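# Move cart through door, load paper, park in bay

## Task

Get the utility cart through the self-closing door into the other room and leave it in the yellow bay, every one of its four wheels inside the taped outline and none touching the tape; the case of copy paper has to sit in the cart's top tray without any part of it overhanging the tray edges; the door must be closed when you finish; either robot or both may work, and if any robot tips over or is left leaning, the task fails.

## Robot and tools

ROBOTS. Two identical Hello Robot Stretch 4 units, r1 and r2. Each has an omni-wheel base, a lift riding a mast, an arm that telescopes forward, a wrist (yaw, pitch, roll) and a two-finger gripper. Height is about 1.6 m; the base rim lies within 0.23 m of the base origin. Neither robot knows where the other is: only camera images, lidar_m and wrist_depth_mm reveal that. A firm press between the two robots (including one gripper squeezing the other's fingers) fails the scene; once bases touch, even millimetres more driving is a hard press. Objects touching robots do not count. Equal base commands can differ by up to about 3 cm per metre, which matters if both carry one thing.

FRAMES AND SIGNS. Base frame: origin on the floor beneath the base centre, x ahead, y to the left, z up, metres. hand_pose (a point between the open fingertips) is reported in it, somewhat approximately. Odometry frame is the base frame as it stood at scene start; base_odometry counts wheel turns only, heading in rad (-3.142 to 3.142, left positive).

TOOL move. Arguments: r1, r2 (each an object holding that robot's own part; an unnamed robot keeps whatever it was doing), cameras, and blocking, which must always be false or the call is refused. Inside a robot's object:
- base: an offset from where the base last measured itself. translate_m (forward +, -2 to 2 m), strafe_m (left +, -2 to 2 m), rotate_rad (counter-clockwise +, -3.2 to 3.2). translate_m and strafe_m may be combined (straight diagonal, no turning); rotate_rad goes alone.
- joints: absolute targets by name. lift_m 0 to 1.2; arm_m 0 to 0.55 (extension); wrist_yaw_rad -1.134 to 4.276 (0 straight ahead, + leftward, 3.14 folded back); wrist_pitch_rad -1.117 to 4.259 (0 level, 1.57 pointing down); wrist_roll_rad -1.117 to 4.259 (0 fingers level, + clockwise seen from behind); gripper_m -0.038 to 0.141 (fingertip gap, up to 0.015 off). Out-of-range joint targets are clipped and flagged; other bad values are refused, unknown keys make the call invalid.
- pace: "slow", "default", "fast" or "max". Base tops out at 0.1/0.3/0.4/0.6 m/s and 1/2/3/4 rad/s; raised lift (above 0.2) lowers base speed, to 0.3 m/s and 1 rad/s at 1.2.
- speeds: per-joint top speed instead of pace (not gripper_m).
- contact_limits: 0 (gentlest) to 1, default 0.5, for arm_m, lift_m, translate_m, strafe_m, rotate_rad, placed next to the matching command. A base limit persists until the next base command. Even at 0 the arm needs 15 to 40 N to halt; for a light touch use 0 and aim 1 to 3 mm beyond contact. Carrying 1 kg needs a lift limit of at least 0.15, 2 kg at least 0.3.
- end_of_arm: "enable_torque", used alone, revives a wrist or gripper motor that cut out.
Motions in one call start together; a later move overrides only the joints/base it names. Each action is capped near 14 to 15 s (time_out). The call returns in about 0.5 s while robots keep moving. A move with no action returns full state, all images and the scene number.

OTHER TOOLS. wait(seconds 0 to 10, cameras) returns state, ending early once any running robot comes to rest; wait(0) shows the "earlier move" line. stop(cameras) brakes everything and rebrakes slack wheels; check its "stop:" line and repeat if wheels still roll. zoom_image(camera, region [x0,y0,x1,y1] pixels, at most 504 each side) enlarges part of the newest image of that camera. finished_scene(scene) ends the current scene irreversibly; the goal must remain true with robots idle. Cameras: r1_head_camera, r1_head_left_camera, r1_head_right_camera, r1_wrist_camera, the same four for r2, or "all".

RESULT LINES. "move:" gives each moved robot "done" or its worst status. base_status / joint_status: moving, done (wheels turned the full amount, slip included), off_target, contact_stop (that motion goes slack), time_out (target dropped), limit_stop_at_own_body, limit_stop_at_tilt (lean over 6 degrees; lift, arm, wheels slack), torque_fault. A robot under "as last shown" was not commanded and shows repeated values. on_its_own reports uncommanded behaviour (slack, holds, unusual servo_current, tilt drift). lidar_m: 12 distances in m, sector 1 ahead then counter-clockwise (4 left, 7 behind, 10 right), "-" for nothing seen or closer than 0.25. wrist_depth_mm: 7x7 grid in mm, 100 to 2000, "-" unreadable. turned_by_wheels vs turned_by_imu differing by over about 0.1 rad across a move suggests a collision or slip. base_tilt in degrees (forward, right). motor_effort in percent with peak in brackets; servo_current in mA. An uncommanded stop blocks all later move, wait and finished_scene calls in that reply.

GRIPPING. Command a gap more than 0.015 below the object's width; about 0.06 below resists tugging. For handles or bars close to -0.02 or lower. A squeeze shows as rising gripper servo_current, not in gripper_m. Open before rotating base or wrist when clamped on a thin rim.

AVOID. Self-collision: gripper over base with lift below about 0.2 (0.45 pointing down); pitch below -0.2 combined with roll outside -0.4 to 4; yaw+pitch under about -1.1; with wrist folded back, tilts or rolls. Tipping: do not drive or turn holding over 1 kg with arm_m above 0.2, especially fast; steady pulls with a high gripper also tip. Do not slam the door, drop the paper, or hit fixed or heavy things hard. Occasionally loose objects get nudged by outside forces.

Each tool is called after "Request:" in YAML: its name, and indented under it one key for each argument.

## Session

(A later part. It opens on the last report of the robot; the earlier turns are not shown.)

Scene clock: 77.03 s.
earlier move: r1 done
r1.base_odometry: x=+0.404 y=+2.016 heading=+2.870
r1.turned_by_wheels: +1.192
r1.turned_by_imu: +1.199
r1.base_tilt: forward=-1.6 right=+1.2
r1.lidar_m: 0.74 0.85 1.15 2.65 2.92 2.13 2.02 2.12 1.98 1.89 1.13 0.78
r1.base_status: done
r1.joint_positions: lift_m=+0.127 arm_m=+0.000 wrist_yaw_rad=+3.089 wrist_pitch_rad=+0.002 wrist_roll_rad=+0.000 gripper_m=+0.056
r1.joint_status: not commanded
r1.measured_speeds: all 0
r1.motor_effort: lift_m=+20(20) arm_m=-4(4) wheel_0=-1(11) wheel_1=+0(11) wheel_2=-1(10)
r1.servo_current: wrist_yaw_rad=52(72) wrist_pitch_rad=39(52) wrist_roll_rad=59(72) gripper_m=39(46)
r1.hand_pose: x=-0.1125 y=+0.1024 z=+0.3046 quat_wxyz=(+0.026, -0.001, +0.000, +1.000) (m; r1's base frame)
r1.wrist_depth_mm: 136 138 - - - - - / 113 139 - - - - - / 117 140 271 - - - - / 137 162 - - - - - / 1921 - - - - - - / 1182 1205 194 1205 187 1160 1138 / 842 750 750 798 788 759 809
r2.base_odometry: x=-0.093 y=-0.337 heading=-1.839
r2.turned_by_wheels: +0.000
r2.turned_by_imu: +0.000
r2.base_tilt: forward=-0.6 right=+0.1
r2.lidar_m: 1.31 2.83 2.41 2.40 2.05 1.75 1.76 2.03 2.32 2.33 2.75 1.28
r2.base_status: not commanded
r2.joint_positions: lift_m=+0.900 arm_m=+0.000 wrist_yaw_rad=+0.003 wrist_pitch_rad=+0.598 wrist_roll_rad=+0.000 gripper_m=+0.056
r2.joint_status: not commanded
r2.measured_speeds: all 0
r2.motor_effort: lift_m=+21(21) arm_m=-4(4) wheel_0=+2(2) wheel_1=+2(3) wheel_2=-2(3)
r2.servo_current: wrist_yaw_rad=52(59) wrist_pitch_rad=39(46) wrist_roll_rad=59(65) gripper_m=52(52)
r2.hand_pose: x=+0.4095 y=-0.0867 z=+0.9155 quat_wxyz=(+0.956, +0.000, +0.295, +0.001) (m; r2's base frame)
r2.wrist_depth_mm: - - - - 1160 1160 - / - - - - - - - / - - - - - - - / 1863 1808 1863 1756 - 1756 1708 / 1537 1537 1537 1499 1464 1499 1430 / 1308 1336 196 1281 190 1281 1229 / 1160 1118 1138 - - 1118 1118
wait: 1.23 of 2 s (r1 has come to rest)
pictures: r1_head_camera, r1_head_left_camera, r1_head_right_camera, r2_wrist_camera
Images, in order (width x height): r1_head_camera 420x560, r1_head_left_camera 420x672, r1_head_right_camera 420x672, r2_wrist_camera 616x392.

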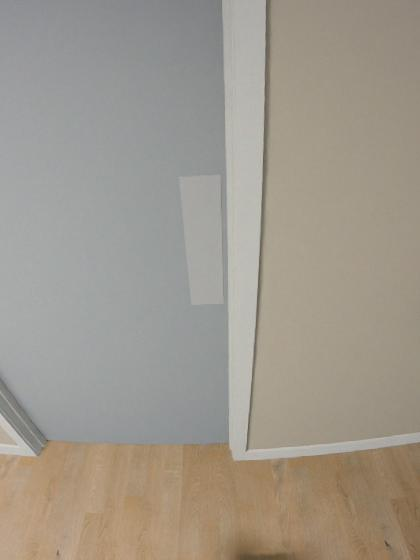

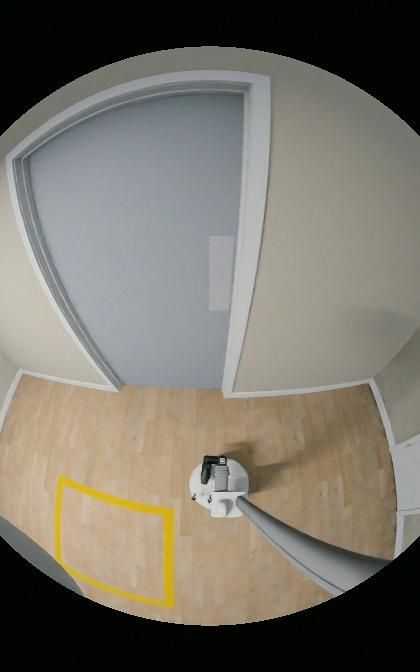

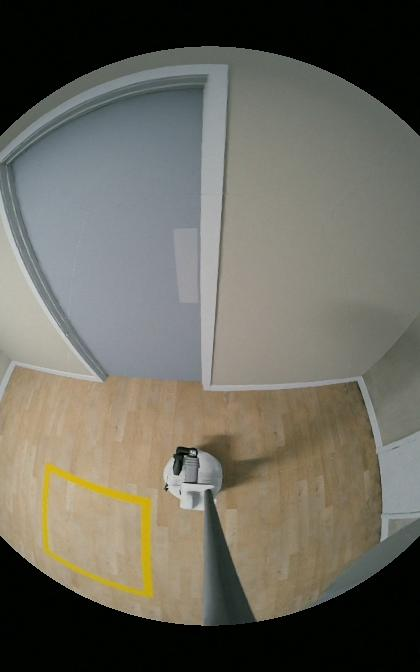

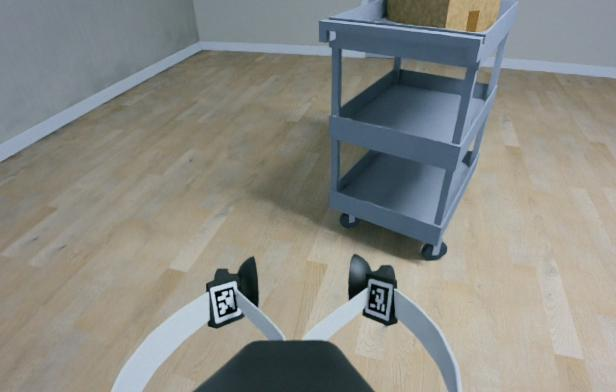

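Request:
move:
  blocking: false
  r1: {"base":{"strafe_m":0.25},"pace":"fast"}
  r2: {"base":{"translate_m":0.6,"strafe_m":0.17},"joints":{"lift_m":1.1,"wrist_pitch_rad":1.57,"wrist_roll_rad":1.57,"gripper_m":0.1},"pace":"fast"}

Request:
wait:
  seconds: 2.5

Request:
wait:
  seconds: 1.5

Request:
move:
  blocking: false
  r2: {"base":{"rotate_rad":-0.46},"pace":"fast"}

Request:
wait:
  seconds: 2
  cameras: ["r1_head_camera","r2_head_camera","r2_head_left_camera","r2_wrist_camera"]

Scene clock: 116.67 s.
move: r1 moving; r2 moving
r1.base_odometry: x=+0.388 y=+1.960 heading=+2.870
r1.turned_by_wheels: +0.000
r1.turned_by_imu: +0.000
r1.base_tilt: forward=-1.6 right=+1.3
r1.lidar_m: 0.75 0.86 1.16 2.64 2.85 2.13 2.03 2.10 2.05 1.94 1.13 0.79
r1.base_status: strafe_m moving
r1.joint_positions: lift_m=+0.127 arm_m=+0.000 wrist_yaw_rad=+3.089 wrist_pitch_rad=+0.002 wrist_roll_rad=+0.000 gripper_m=+0.056
r1.joint_status: not commanded
r1.measured_speeds: translate_m=+0.000 strafe_m=+0.225 rotate_rad=-0.002 lift_m=+0.000 arm_m=+0.000 wrist_yaw_rad=+0.000 wrist_pitch_rad=+0.000 wrist_roll_rad=+0.000
r1.motor_effort: lift_m=+20(20) arm_m=-4(4) wheel_0=-11(13) wheel_1=+11(13) wheel_2=+0(2)
r1.servo_current: wrist_yaw_rad=39(59) wrist_pitch_rad=46(46) wrist_roll_rad=52(59) gripper_m=39(46)
r1.hand_pose: x=-0.1125 y=+0.1024 z=+0.3046 quat_wxyz=(+0.026, -0.001, +0.000, +1.000) (m; r1's base frame)
r1.wrist_depth_mm: 136 138 - - - - - / 107 138 - - - - - / 112 139 279 - - - - / 134 151 - - - - - / 1921 - - - - - - / 1182 1205 194 1182 187 1160 1138 / 854 759 750 809 732 788 820
r2.base_odometry: x=-0.092 y=-0.380 heading=-1.839
r2.turned_by_wheels: +0.000
r2.turned_by_imu: +0.001
r2.base_tilt: forward=-0.7 right=+0.1
r2.lidar_m: 1.29 2.80 2.37 2.36 2.05 1.78 1.79 2.10 2.32 2.33 2.73 1.25
r2.base_status: translate_m moving; strafe_m moving
r2.joint_positions: lift_m=+0.963 arm_m=+0.000 wrist_yaw_rad=+0.003 wrist_pitch_rad=+1.234 wrist_roll_rad=+0.642 gripper_m=+0.075
r2.joint_status: lift_m moving; wrist_pitch_rad moving; wrist_roll_rad moving; gripper_m moving
r2.measured_speeds: translate_m=+0.156 strafe_m=+0.045 rotate_rad=-0.006 lift_m=+0.243 arm_m=+0.000 wrist_yaw_rad=+0.000 wrist_pitch_rad=+1.816 wrist_roll_rad=+1.820
r2.motor_effort: lift_m=+24(25) arm_m=-4(4) wheel_0=+8(10) wheel_1=+12(12) wheel_2=-14(14)
r2.servo_current: wrist_yaw_rad=39(59) wrist_pitch_rad=65(98) wrist_roll_rad=65(104) gripper_m=91(91)
r2.hand_pose: x=+0.2665 y=-0.0871 z=+0.8690 quat_wxyz=(+0.774, +0.257, +0.549, -0.182) (m; r2's base frame)
r2.wrist_depth_mm: 1708 1537 1464 1336 1308 1205 1182 / 1661 1499 1366 1281 1205 1138 1078 / 1499 1397 1281 1205 1160 1098 1042 / 1430 1308 1255 1182 1078 1042 991 / 1336 1255 1160 1118 1060 1008 960 / 1308 1182 190 1060 189 960 931 / 1229 1098 1060 - - 904 878
pictures: none

Scene clock: 117.93 s.
earlier move: r1 done; r2 moving
r1.base_odometry: x=+0.337 y=+1.775 heading=+2.870
r1.turned_by_wheels: +0.000
r1.turned_by_imu: +0.001
r1.base_tilt: forward=-1.6 right=+1.3
r1.lidar_m: 0.80 0.85 1.02 2.57 2.65 2.13 2.02 2.12 2.27 2.13 1.12 0.78
r1.base_status: done
r1.joint_positions: lift_m=+0.127 arm_m=+0.000 wrist_yaw_rad=+3.089 wrist_pitch_rad=+0.002 wrist_roll_rad=+0.000 gripper_m=+0.056
r1.joint_status: not commanded
r1.measured_speeds: all 0
r1.motor_effort: lift_m=+20(20) arm_m=-4(4) wheel_0=+0(14) wheel_1=-2(13) wheel_2=+0(2)
r1.servo_current: wrist_yaw_rad=46(65) wrist_pitch_rad=39(52) wrist_roll_rad=33(59) gripper_m=39(46)
r1.hand_pose: x=-0.1125 y=+0.1024 z=+0.3046 quat_wxyz=(+0.026, -0.001, +0.000, +1.000) (m; r1's base frame)
r1.wrist_depth_mm: 136 139 - - - - - / 114 139 - - - - - / 118 139 272 - - - - / 137 162 - - - - - / 1863 - - - - - - / 1182 1182 193 1205 187 1182 1160 / 842 741 750 143 778 788 820
r2.base_odometry: x=-0.089 y=-0.798 heading=-1.839
r2.turned_by_wheels: +0.000
r2.turned_by_imu: +0.001
r2.base_tilt: forward=-0.6 right=+0.0
r2.lidar_m: 0.99 2.56 2.16 2.18 2.47 2.14 2.14 2.51 2.54 2.56 2.96 0.93
r2.base_status: translate_m moving; strafe_m moving
r2.joint_positions: lift_m=+1.100 arm_m=+0.000 wrist_yaw_rad=+0.003 wrist_pitch_rad=+1.567 wrist_roll_rad=+1.568 gripper_m=+0.100
r2.joint_status: all done
r2.measured_speeds: translate_m=+0.324 strafe_m=+0.092 rotate_rad=+0.002 lift_m=+0.000 arm_m=+0.000 wrist_yaw_rad=+0.000 wrist_pitch_rad=+0.000 wrist_roll_rad=+0.000
r2.motor_effort: lift_m=+21(25) arm_m=-4(4) wheel_0=+5(10) wheel_1=+3(12) wheel_2=-3(15)
r2.servo_current: wrist_yaw_rad=46(59) wrist_pitch_rad=46(98) wrist_roll_rad=52(104) gripper_m=52(91)
r2.hand_pose: x=+0.1722 y=-0.0874 z=+0.9896 quat_wxyz=(+0.502, +0.499, +0.500, -0.498) (m; r2's base frame)
r2.wrist_depth_mm: - 1205 1182 1182 1205 1182 1205 / 1229 1205 1205 1182 1182 1182 1182 / 1205 1205 1205 1205 1205 1229 1182 / 1229 1205 1229 1205 1182 1205 1205 / 1182 1229 1205 1182 - 1205 357 / 1229 1229 195 1205 192 1229 1205 / 1229 1205 1229 - 1229 1229 1205
wait: 1.27 of 2.5 s (r1 has come to rest)
pictures: none

Scene clock: 119.20 s.
earlier move: r2 done
r1.base_odometry: x=+0.337 y=+1.775 heading=+2.870
r1.turned_by_wheels: +0.000
r1.turned_by_imu: +0.000
r1.base_tilt: forward=-1.6 right=+1.3
r1.lidar_m: 0.81 0.86 1.03 2.56 2.67 2.14 2.03 2.12 2.26 2.14 1.13 0.80
r1.base_status: done
r1.joint_positions: lift_m=+0.127 arm_m=+0.000 wrist_yaw_rad=+3.089 wrist_pitch_rad=+0.002 wrist_roll_rad=+0.000 gripper_m=+0.056
r1.joint_status: not commanded
r1.measured_speeds: all 0
r1.motor_effort: lift_m=+20(20) arm_m=-4(4) wheel_0=+1(14) wheel_1=-2(13) wheel_2=+0(2)
r1.servo_current: wrist_yaw_rad=33(65) wrist_pitch_rad=46(52) wrist_roll_rad=33(65) gripper_m=39(46)
r1.hand_pose: x=-0.1125 y=+0.1024 z=+0.3046 quat_wxyz=(+0.026, -0.001, +0.000, +1.000) (m; r1's base frame)
r1.wrist_depth_mm: 136 139 - - - - - / 113 139 - - - - - / 118 139 274 - - - - / 137 162 - - - - - / 1921 - - - - - - / 1205 1160 193 1205 188 1160 1138 / 842 750 750 143 788 778 798
r2.base_odometry: x=-0.087 y=-0.961 heading=-1.839
r2.turned_by_wheels: +0.000
r2.turned_by_imu: +0.000
r2.base_tilt: forward=-0.7 right=+0.1
r2.lidar_m: 3.45 2.47 2.10 2.07 2.48 2.28 2.30 2.69 2.64 2.63 0.85 0.82
r2.base_status: done
r2.joint_positions: lift_m=+1.100 arm_m=+0.000 wrist_yaw_rad=+0.003 wrist_pitch_rad=+1.567 wrist_roll_rad=+1.568 gripper_m=+0.100
r2.joint_status: all done
r2.measured_speeds: all 0
r2.motor_effort: lift_m=+21(25) arm_m=-4(4) wheel_0=+4(10) wheel_1=+1(12) wheel_2=-4(15)
r2.servo_current: wrist_yaw_rad=52(59) wrist_pitch_rad=39(98) wrist_roll_rad=52(104) gripper_m=46(91)
r2.hand_pose: x=+0.1722 y=-0.0874 z=+0.9896 quat_wxyz=(+0.502, +0.499, +0.500, -0.498) (m; r2's base frame)
r2.wrist_depth_mm: - 1182 1205 1205 1205 1182 1182 / - 1205 1205 1205 1205 1205 1205 / 1205 1205 1205 1205 1205 1205 1205 / 1205 1229 1229 1182 1182 1182 1205 / 1205 1255 1205 1229 - 1205 355 / 1182 1229 195 1229 191 1205 1182 / 1229 1229 1205 - 1229 1182 1205
wait: 1.27 of 1.5 s (r2 has come to rest)
pictures: none

Scene clock: 119.70 s.
move: r2 moving
r1: as last shown
r1.lidar_m: 0.82 0.87 1.04 2.58 2.63 2.13 2.03 2.11 2.27 2.15 1.12 0.79
r1.motor_effort: lift_m=+20(20) arm_m=-4(4) wheel_0=+0(1) wheel_1=-2(2) wheel_2=+0(0)
r1.servo_current: wrist_yaw_rad=46(59) wrist_pitch_rad=39(52) wrist_roll_rad=39(72) gripper_m=46(46)
r1.wrist_depth_mm: 136 138 - - - - - / 113 139 - - - - - / 117 140 272 - - - - / 137 162 - - - - - / 1983 - - - - - - / 1205 1182 193 1205 187 1160 1138 / 842 741 750 143 798 778 809
r2.base_odometry: x=-0.087 y=-0.961 heading=-2.002
r2.turned_by_wheels: -0.163
r2.turned_by_imu: -0.159
r2.base_tilt: forward=-0.7 right=+0.1
r2.lidar_m: 0.84 2.72 2.14 2.06 2.24 2.33 2.26 2.49 2.71 2.62 2.87 0.82
r2.base_status: rotate_rad moving
r2.joint_positions: lift_m=+1.100 arm_m=+0.000 wrist_yaw_rad=+0.003 wrist_pitch_rad=+1.567 wrist_roll_rad=+1.568 gripper_m=+0.100
r2.joint_status: not commanded
r2.measured_speeds: translate_m=-0.001 strafe_m=+0.000 rotate_rad=-0.641 lift_m=+0.000 arm_m=+0.000 wrist_yaw_rad=+0.000 wrist_pitch_rad=+0.000 wrist_roll_rad=+0.000
r2.motor_effort: lift_m=+21(21) arm_m=-4(4) wheel_0=+8(8) wheel_1=+8(9) wheel_2=+10(10)
r2.servo_current: wrist_yaw_rad=46(59) wrist_pitch_rad=26(46) wrist_roll_rad=46(59) gripper_m=52(59)
r2.hand_pose: x=+0.1722 y=-0.0874 z=+0.9896 quat_wxyz=(+0.502, +0.499, +0.500, -0.498) (m; r2's base frame)
r2.wrist_depth_mm: - 1182 1229 1205 1229 1205 1205 / - 1205 1229 1205 1182 1205 1182 / - 1205 1182 1205 1205 1182 1182 / 1205 1229 1229 1205 1182 1205 1205 / 1229 1205 1205 1229 - 1205 355 / 1229 1205 195 1205 191 1205 1182 / 1205 1229 1229 - 1229 1182 1205
pictures: none

Scene clock: 120.67 s.
earlier move: r2 done
r1.base_odometry: x=+0.337 y=+1.775 heading=+2.870
r1.turned_by_wheels: +0.000
r1.turned_by_imu: +0.000
r1.base_tilt: forward=-1.6 right=+1.3
r1.lidar_m: 0.81 0.85 1.04 2.56 2.64 2.15 2.02 2.11 2.27 2.13 1.07 0.77
r1.base_status: not commanded
r1.joint_positions: lift_m=+0.127 arm_m=+0.000 wrist_yaw_rad=+3.089 wrist_pitch_rad=+0.002 wrist_roll_rad=+0.000 gripper_m=+0.056
r1.joint_status: not commanded
r1.measured_speeds: all 0
r1.motor_effort: lift_m=+20(20) arm_m=-4(4) wheel_0=+0(1) wheel_1=-2(2) wheel_2=+0(0)
r1.servo_current: wrist_yaw_rad=52(65) wrist_pitch_rad=46(52) wrist_roll_rad=59(72) gripper_m=39(46)
r1.hand_pose: x=-0.1125 y=+0.1024 z=+0.3046 quat_wxyz=(+0.026, -0.001, +0.000, +1.000) (m; r1's base frame)
r1.wrist_depth_mm: 137 138 - - - - - / 113 139 - - - - - / 117 139 274 - - - - / 137 161 - - - - - / 1983 - - - - - - / 1229 1205 194 1205 187 1182 1160 / 831 750 750 143 788 778 820
r2.base_odometry: x=-0.087 y=-0.961 heading=-2.298
r2.turned_by_wheels: -0.296
r2.turned_by_imu: -0.288
r2.base_tilt: forward=-0.7 right=+0.0
r2.lidar_m: 0.83 3.55 2.35 2.06 2.08 2.56 2.28 2.30 2.79 2.64 2.67 0.85
r2.base_status: done
r2.joint_positions: lift_m=+1.100 arm_m=+0.000 wrist_yaw_rad=+0.003 wrist_pitch_rad=+1.567 wrist_roll_rad=+1.568 gripper_m=+0.100
r2.joint_status: not commanded
r2.measured_speeds: all 0
r2.motor_effort: lift_m=+21(21) arm_m=-4(4) wheel_0=+4(8) wheel_1=+3(9) wheel_2=+5(10)
r2.servo_current: wrist_yaw_rad=52(59) wrist_pitch_rad=46(46) wrist_roll_rad=52(59) gripper_m=46(59)
r2.hand_pose: x=+0.1722 y=-0.0874 z=+0.9896 quat_wxyz=(+0.502, +0.499, +0.500, -0.498) (m; r2's base frame)
r2.wrist_depth_mm: 1182 1205 1205 1182 1205 1205 1205 / 1205 1205 1205 1229 1229 1182 1182 / 1229 1229 1205 1182 1205 1182 1205 / 1205 1205 1229 1205 1205 1182 1205 / 1205 1182 1205 1205 - 1205 355 / 1229 1255 195 1229 191 1229 1205 / 1205 1229 1205 - 1205 1205 1229
wait: 0.97 of 2 s (r2 has come to rest)
pictures: r1_head_camera, r2_head_camera, r2_head_left_camera, r2_wrist_camera
Images, in order (width x height): r1_head_camera 420x560, r2_head_camera 420x560, r2_head_left_camera 420x672, r2_wrist_camera 616x392.

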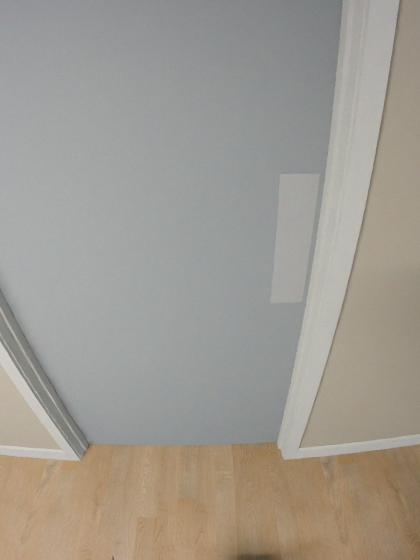

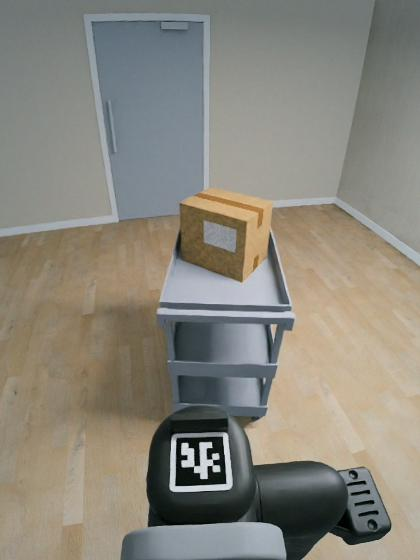

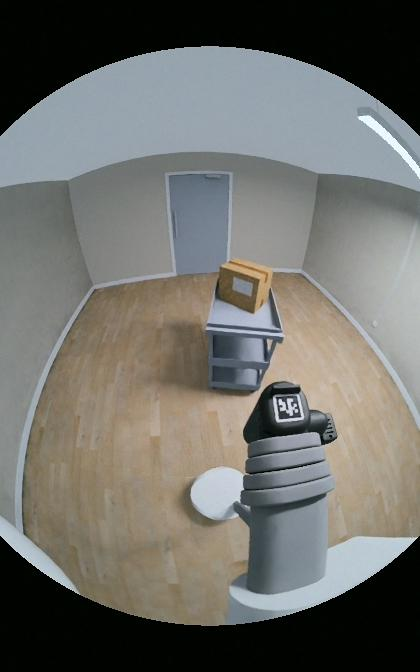

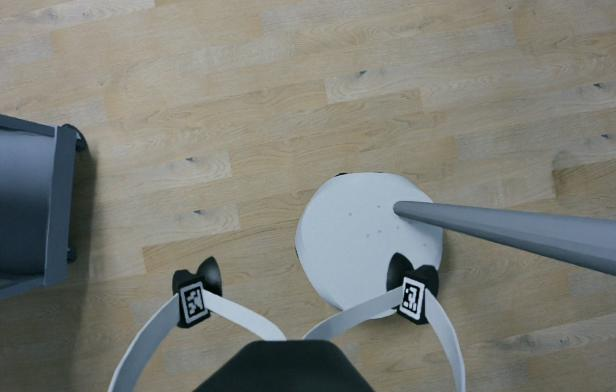

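Request:
zoom_image:
  camera: "r2_head_camera"
  region: [130, 180, 320, 420]

Scaled by 2.100 from the camera's 420x560 image, which has a finer 1200x1600 frame.

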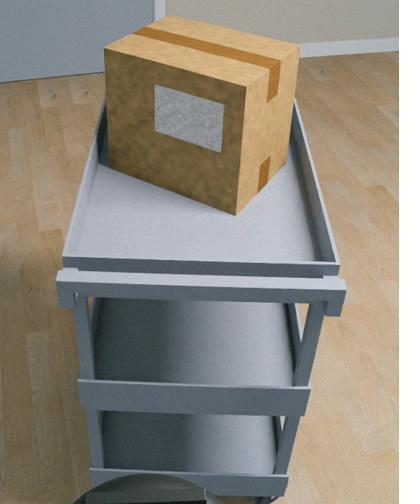

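Request:
move:
  blocking: false
  r2: {"base":{"strafe_m":0.035},"joints":{"lift_m":0.52,"wrist_pitch_rad":0},"pace":"fast"}

Request:
wait:
  seconds: 0.9

Request:
wait:
  seconds: 2.5
  cameras: ["r2_head_camera","r2_wrist_camera"]

Scene clock: 151.10 s.
move: r2 moving
r1: as last shown
r1.base_tilt: forward=-1.6 right=+1.2
r1.lidar_m: 0.81 0.83 1.04 2.55 2.65 2.15 2.02 2.10 2.23 2.14 1.10 0.80
r1.servo_current: wrist_yaw_rad=59(59) wrist_pitch_rad=39(46) wrist_roll_rad=46(59) gripper_m=39(46)
r1.wrist_depth_mm: 136 139 - - - - - / 113 139 - - - - - / 118 140 273 - - - - / 137 162 - - - - - / 1863 - - - - - - / 1182 1182 194 1182 187 1182 1118 / 842 750 759 143 778 778 820
r2.base_odometry: x=-0.064 y=-0.981 heading=-2.298
r2.turned_by_wheels: +0.000
r2.turned_by_imu: +0.000
r2.base_tilt: forward=-0.7 right=+0.1
r2.lidar_m: 0.82 3.53 2.32 2.08 2.04 2.53 2.28 2.29 2.77 2.67 2.69 0.84
r2.base_status: strafe_m moving
r2.joint_positions: lift_m=+1.037 arm_m=+0.000 wrist_yaw_rad=+0.003 wrist_pitch_rad=+0.946 wrist_roll_rad=+1.568 gripper_m=+0.100
r2.joint_status: lift_m moving; wrist_pitch_rad moving
r2.measured_speeds: translate_m=+0.000 strafe_m=+0.050 rotate_rad=+0.002 lift_m=-0.243 arm_m=+0.000 wrist_yaw_rad=+0.000 wrist_pitch_rad=-1.766 wrist_roll_rad=+0.000
r2.motor_effort: lift_m=+12(17) arm_m=-4(4) wheel_0=-1(11) wheel_1=+1(12) wheel_2=+0(3)
r2.servo_current: wrist_yaw_rad=59(59) wrist_pitch_rad=130(137) wrist_roll_rad=46(59) gripper_m=52(52)
r2.hand_pose: x=+0.3398 y=-0.0870 z=+0.9814 quat_wxyz=(+0.631, +0.628, +0.323, -0.321) (m; r2's base frame)
r2.wrist_depth_mm: - - 1661 1366 1229 1042 931 / - 1863 1618 1397 1182 1042 931 / 788 - 931 1308 1182 1042 946 / 798 - 931 1336 1205 1042 960 / 854 715 931 1366 1205 1042 960 / - 723 193 1366 194 1008 960 / - - 1708 - 1160 1078 960
pictures: none

Scene clock: 152.00 s.
earlier move: r2 moving
r1.base_odometry: x=+0.337 y=+1.775 heading=+2.870
r1.turned_by_wheels: +0.000
r1.turned_by_imu: +0.000
r1.base_tilt: forward=-1.6 right=+1.3
r1.lidar_m: 0.83 0.86 1.03 2.56 2.64 2.12 2.01 2.10 2.25 2.15 1.10 0.80
r1.base_status: not commanded
r1.joint_positions: lift_m=+0.127 arm_m=+0.000 wrist_yaw_rad=+3.089 wrist_pitch_rad=+0.002 wrist_roll_rad=+0.000 gripper_m=+0.056
r1.joint_status: not commanded
r1.measured_speeds: all 0
r1.motor_effort: lift_m=+20(20) arm_m=-4(4) wheel_0=+0(1) wheel_1=-1(2) wheel_2=+0(0)
r1.servo_current: wrist_yaw_rad=46(59) wrist_pitch_rad=39(52) wrist_roll_rad=46(78) gripper_m=46(46)
r1.hand_pose: x=-0.1125 y=+0.1024 z=+0.3046 quat_wxyz=(+0.026, -0.001, +0.000, +1.000) (m; r1's base frame)
r1.wrist_depth_mm: 136 138 - - - - - / 114 139 - - - - - / 118 140 274 - - - - / 137 162 - - - - - / 1921 - - - - - - / 1182 1182 194 1182 187 1160 1138 / 831 759 750 143 788 778 831
r2.base_odometry: x=-0.061 y=-0.984 heading=-2.298
r2.turned_by_wheels: +0.000
r2.turned_by_imu: +0.000
r2.base_tilt: forward=-0.6 right=+0.1
r2.lidar_m: 0.79 3.53 2.31 2.02 2.04 2.55 2.28 2.30 2.76 2.68 2.69 0.85
r2.base_status: done
r2.joint_positions: lift_m=+0.699 arm_m=+0.000 wrist_yaw_rad=+0.003 wrist_pitch_rad=+0.008 wrist_roll_rad=+1.568 gripper_m=+0.100
r2.joint_status: lift_m moving; wrist_pitch_rad moving
r2.measured_speeds: translate_m=+0.000 strafe_m=+0.000 rotate_rad=+0.000 lift_m=-0.400 arm_m=+0.000 wrist_yaw_rad=+0.000 wrist_pitch_rad=+0.000 wrist_roll_rad=+0.000
r2.motor_effort: lift_m=+12(17) arm_m=-4(4) wheel_0=+1(11) wheel_1=+0(12) wheel_2=+0(3)
r2.servo_current: wrist_yaw_rad=46(59) wrist_pitch_rad=39(163) wrist_roll_rad=46(59) gripper_m=46(59)
r2.hand_pose: x=+0.4595 y=-0.0867 z=+0.8748 quat_wxyz=(+0.708, +0.706, +0.004, -0.002) (m; r2's base frame)
r2.wrist_depth_mm: - - - - - 1708 1182 / - - - - - 647 991 / - - - 878 - 654 - / - - - 917 - 668 - / - - - 1025 - 676 - / - - 193 683 194 1430 1229 / - - - - - 1863 1205
wait: 0.90 s; no rest
pictures: none

Scene clock: 153.13 s.
earlier move: r2 done
r1.base_odometry: x=+0.337 y=+1.775 heading=+2.870
r1.turned_by_wheels: +0.000
r1.turned_by_imu: +0.000
r1.base_tilt: forward=-1.6 right=+1.3
r1.lidar_m: 0.82 0.84 1.00 2.56 2.65 2.15 2.03 2.11 2.24 2.11 1.11 0.80
r1.base_status: not commanded
r1.joint_positions: lift_m=+0.127 arm_m=+0.000 wrist_yaw_rad=+3.089 wrist_pitch_rad=+0.002 wrist_roll_rad=+0.000 gripper_m=+0.056
r1.joint_status: not commanded
r1.measured_speeds: all 0
r1.motor_effort: lift_m=+20(20) arm_m=-4(4) wheel_0=+0(1) wheel_1=-1(2) wheel_2=+0(0)
r1.servo_current: wrist_yaw_rad=39(65) wrist_pitch_rad=39(52) wrist_roll_rad=52(78) gripper_m=39(52)
r1.hand_pose: x=-0.1125 y=+0.1024 z=+0.3046 quat_wxyz=(+0.026, -0.001, +0.000, +1.000) (m; r1's base frame)
r1.wrist_depth_mm: 136 138 - - - - - / 113 139 - - - - - / 118 140 272 - - - - / 137 162 - - - - - / 1921 - - - - - - / 1160 1205 194 1182 187 1160 1138 / 842 741 759 143 788 778 831
r2.base_odometry: x=-0.061 y=-0.984 heading=-2.298
r2.turned_by_wheels: +0.000
r2.turned_by_imu: +0.000
r2.base_tilt: forward=-0.6 right=+0.1
r2.lidar_m: 0.82 3.54 2.32 2.04 2.04 2.53 2.27 2.28 2.77 2.65 2.68 0.85
r2.base_status: done
r2.joint_positions: lift_m=+0.520 arm_m=+0.000 wrist_yaw_rad=+0.003 wrist_pitch_rad=+0.008 wrist_roll_rad=+1.568 gripper_m=+0.100
r2.joint_status: all done
r2.measured_speeds: all 0
r2.motor_effort: lift_m=+14(18) arm_m=-4(4) wheel_0=+1(11) wheel_1=+0(12) wheel_2=+0(3)
r2.servo_current: wrist_yaw_rad=46(65) wrist_pitch_rad=52(163) wrist_roll_rad=59(59) gripper_m=52(59)
r2.hand_pose: x=+0.4595 y=-0.0867 z=+0.6962 quat_wxyz=(+0.708, +0.706, +0.004, -0.002) (m; r2's base frame)
r2.wrist_depth_mm: - - - - - 1366 946 / - - 647 - 634 1366 - / - - 647 - 654 - - / - - 661 - 668 - - / - - 668 - 676 1499 - / - - 193 - 193 1229 904 / - - - - - 1499 960
wait: 1.13 of 2.5 s (r2 has come to rest)
pictures: r2_head_camera, r2_wrist_camera
Images, in order (width x height): r2_head_camera 420x560, r2_wrist_camera 616x392.

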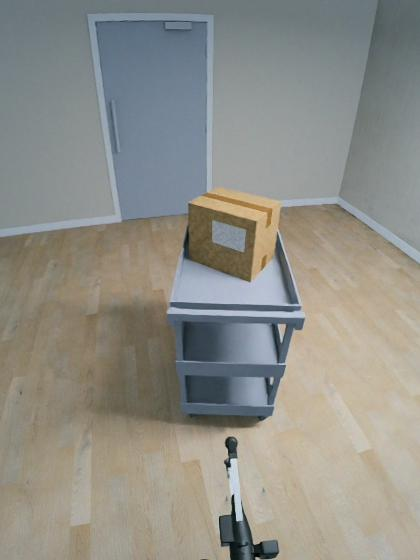

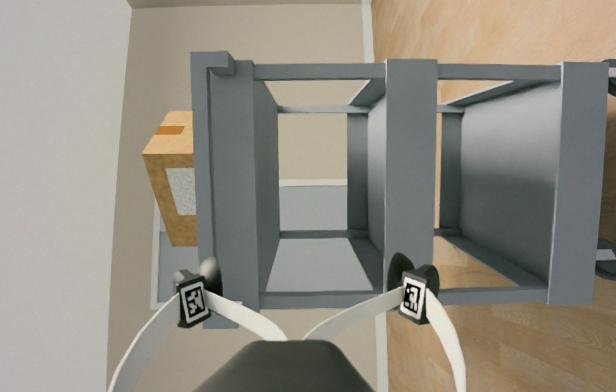

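Request:
move:
  blocking: false
  r2: {"joints":{"lift_m":0.67}}

Request:
wait:
  seconds: 1.5
  cameras: ["r2_wrist_camera"]

Scene clock: 165.47 s.
move: r2 moving
r1: as last shown
r1.lidar_m: 0.82 0.83 1.03 2.57 2.62 2.15 2.03 2.12 2.25 2.14 1.10 0.80
r1.motor_effort: lift_m=+20(20) arm_m=-4(4) wheel_0=+1(1) wheel_1=-2(2) wheel_2=+0(0)
r1.servo_current: wrist_yaw_rad=59(65) wrist_pitch_rad=46(46) wrist_roll_rad=52(52) gripper_m=39(46)
r1.wrist_depth_mm: 136 139 - - - - - / 113 139 - - - - - / 117 140 273 - - - - / 137 162 - - - - - / 1921 - - - - - - / 1182 1205 193 1205 187 1182 1118 / 854 750 759 143 798 768 809
r2.base_odometry: x=-0.061 y=-0.984 heading=-2.298
r2.turned_by_wheels: +0.000
r2.turned_by_imu: +0.000
r2.base_tilt: forward=-0.7 right=+0.1
r2.lidar_m: 0.83 3.52 2.32 2.05 2.06 2.52 2.29 2.30 2.78 2.66 2.70 0.85
r2.base_status: not commanded
r2.joint_positions: lift_m=+0.558 arm_m=+0.000 wrist_yaw_rad=+0.003 wrist_pitch_rad=+0.008 wrist_roll_rad=+1.568 gripper_m=+0.100
r2.joint_status: lift_m moving
r2.measured_speeds: translate_m=+0.000 strafe_m=+0.000 rotate_rad=+0.000 lift_m=+0.146 arm_m=+0.000 wrist_yaw_rad=+0.000 wrist_pitch_rad=+0.000 wrist_roll_rad=+0.000
r2.motor_effort: lift_m=+23(24) arm_m=-4(4) wheel_0=+1(1) wheel_1=+0(1) wheel_2=+0(0)
r2.servo_current: wrist_yaw_rad=59(65) wrist_pitch_rad=46(59) wrist_roll_rad=39(52) gripper_m=52(59)
r2.hand_pose: x=+0.4595 y=-0.0867 z=+0.7335 quat_wxyz=(+0.708, +0.706, +0.004, -0.002) (m; r2's base frame)
r2.wrist_depth_mm: - - - - - 1430 991 / - - 647 - 976 1160 - / - - 866 - 661 1229 - / - - 904 - 668 1255 - / - - 676 - 676 1336 - / - - 192 691 194 1281 946 / - - - - - 1537 1008
pictures: none

Scene clock: 166.67 s.
earlier move: r2 done
r1.base_odometry: x=+0.337 y=+1.775 heading=+2.870
r1.turned_by_wheels: +0.000
r1.turned_by_imu: +0.000
r1.base_tilt: forward=-1.6 right=+1.3
r1.lidar_m: 0.82 0.85 1.03 2.57 2.64 2.15 2.02 2.10 2.27 2.15 1.11 0.78
r1.base_status: not commanded
r1.joint_positions: lift_m=+0.127 arm_m=+0.000 wrist_yaw_rad=+3.089 wrist_pitch_rad=+0.002 wrist_roll_rad=+0.000 gripper_m=+0.056
r1.joint_status: not commanded
r1.measured_speeds: all 0
r1.motor_effort: lift_m=+20(20) arm_m=-4(4) wheel_0=+0(1) wheel_1=-2(2) wheel_2=+0(0)
r1.servo_current: wrist_yaw_rad=52(72) wrist_pitch_rad=39(46) wrist_roll_rad=52(65) gripper_m=39(46)
r1.hand_pose: x=-0.1125 y=+0.1024 z=+0.3046 quat_wxyz=(+0.026, -0.001, +0.000, +1.000) (m; r1's base frame)
r1.wrist_depth_mm: 136 139 - - - - - / 113 139 - - - - - / 117 139 273 - - - - / 137 162 - - - - - / 1921 - - - - - - / 1205 1205 194 1182 187 1160 1138 / 831 741 759 143 788 768 809
r2.base_odometry: x=-0.061 y=-0.984 heading=-2.298
r2.turned_by_wheels: +0.000
r2.turned_by_imu: +0.000
r2.base_tilt: forward=-0.7 right=+0.1
r2.lidar_m: 0.83 3.55 2.33 2.05 2.03 2.55 2.28 2.29 2.79 2.67 2.69 0.85
r2.base_status: not commanded
r2.joint_positions: lift_m=+0.670 arm_m=+0.000 wrist_yaw_rad=+0.003 wrist_pitch_rad=+0.008 wrist_roll_rad=+1.568 gripper_m=+0.100
r2.joint_status: all done
r2.measured_speeds: all 0
r2.motor_effort: lift_m=+21(27) arm_m=-4(4) wheel_0=+1(1) wheel_1=+0(1) wheel_2=+0(1)
r2.servo_current: wrist_yaw_rad=33(65) wrist_pitch_rad=46(59) wrist_roll_rad=65(65) gripper_m=59(59)
r2.hand_pose: x=+0.4595 y=-0.0867 z=+0.8457 quat_wxyz=(+0.708, +0.706, +0.004, -0.002) (m; r2's base frame)
r2.wrist_depth_mm: - - - - - 1661 1160 / - - - 640 - 640 1160 / - - 960 647 - 647 - / - - 991 661 - 668 - / - - - 676 - 676 - / - - 193 676 194 1366 1160 / - - - - - 1808 1182
wait: 1.20 of 1.5 s (r2 has come to rest)
pictures: r2_wrist_camera
Images, in order (width x height): r2_wrist_camera 616x392.

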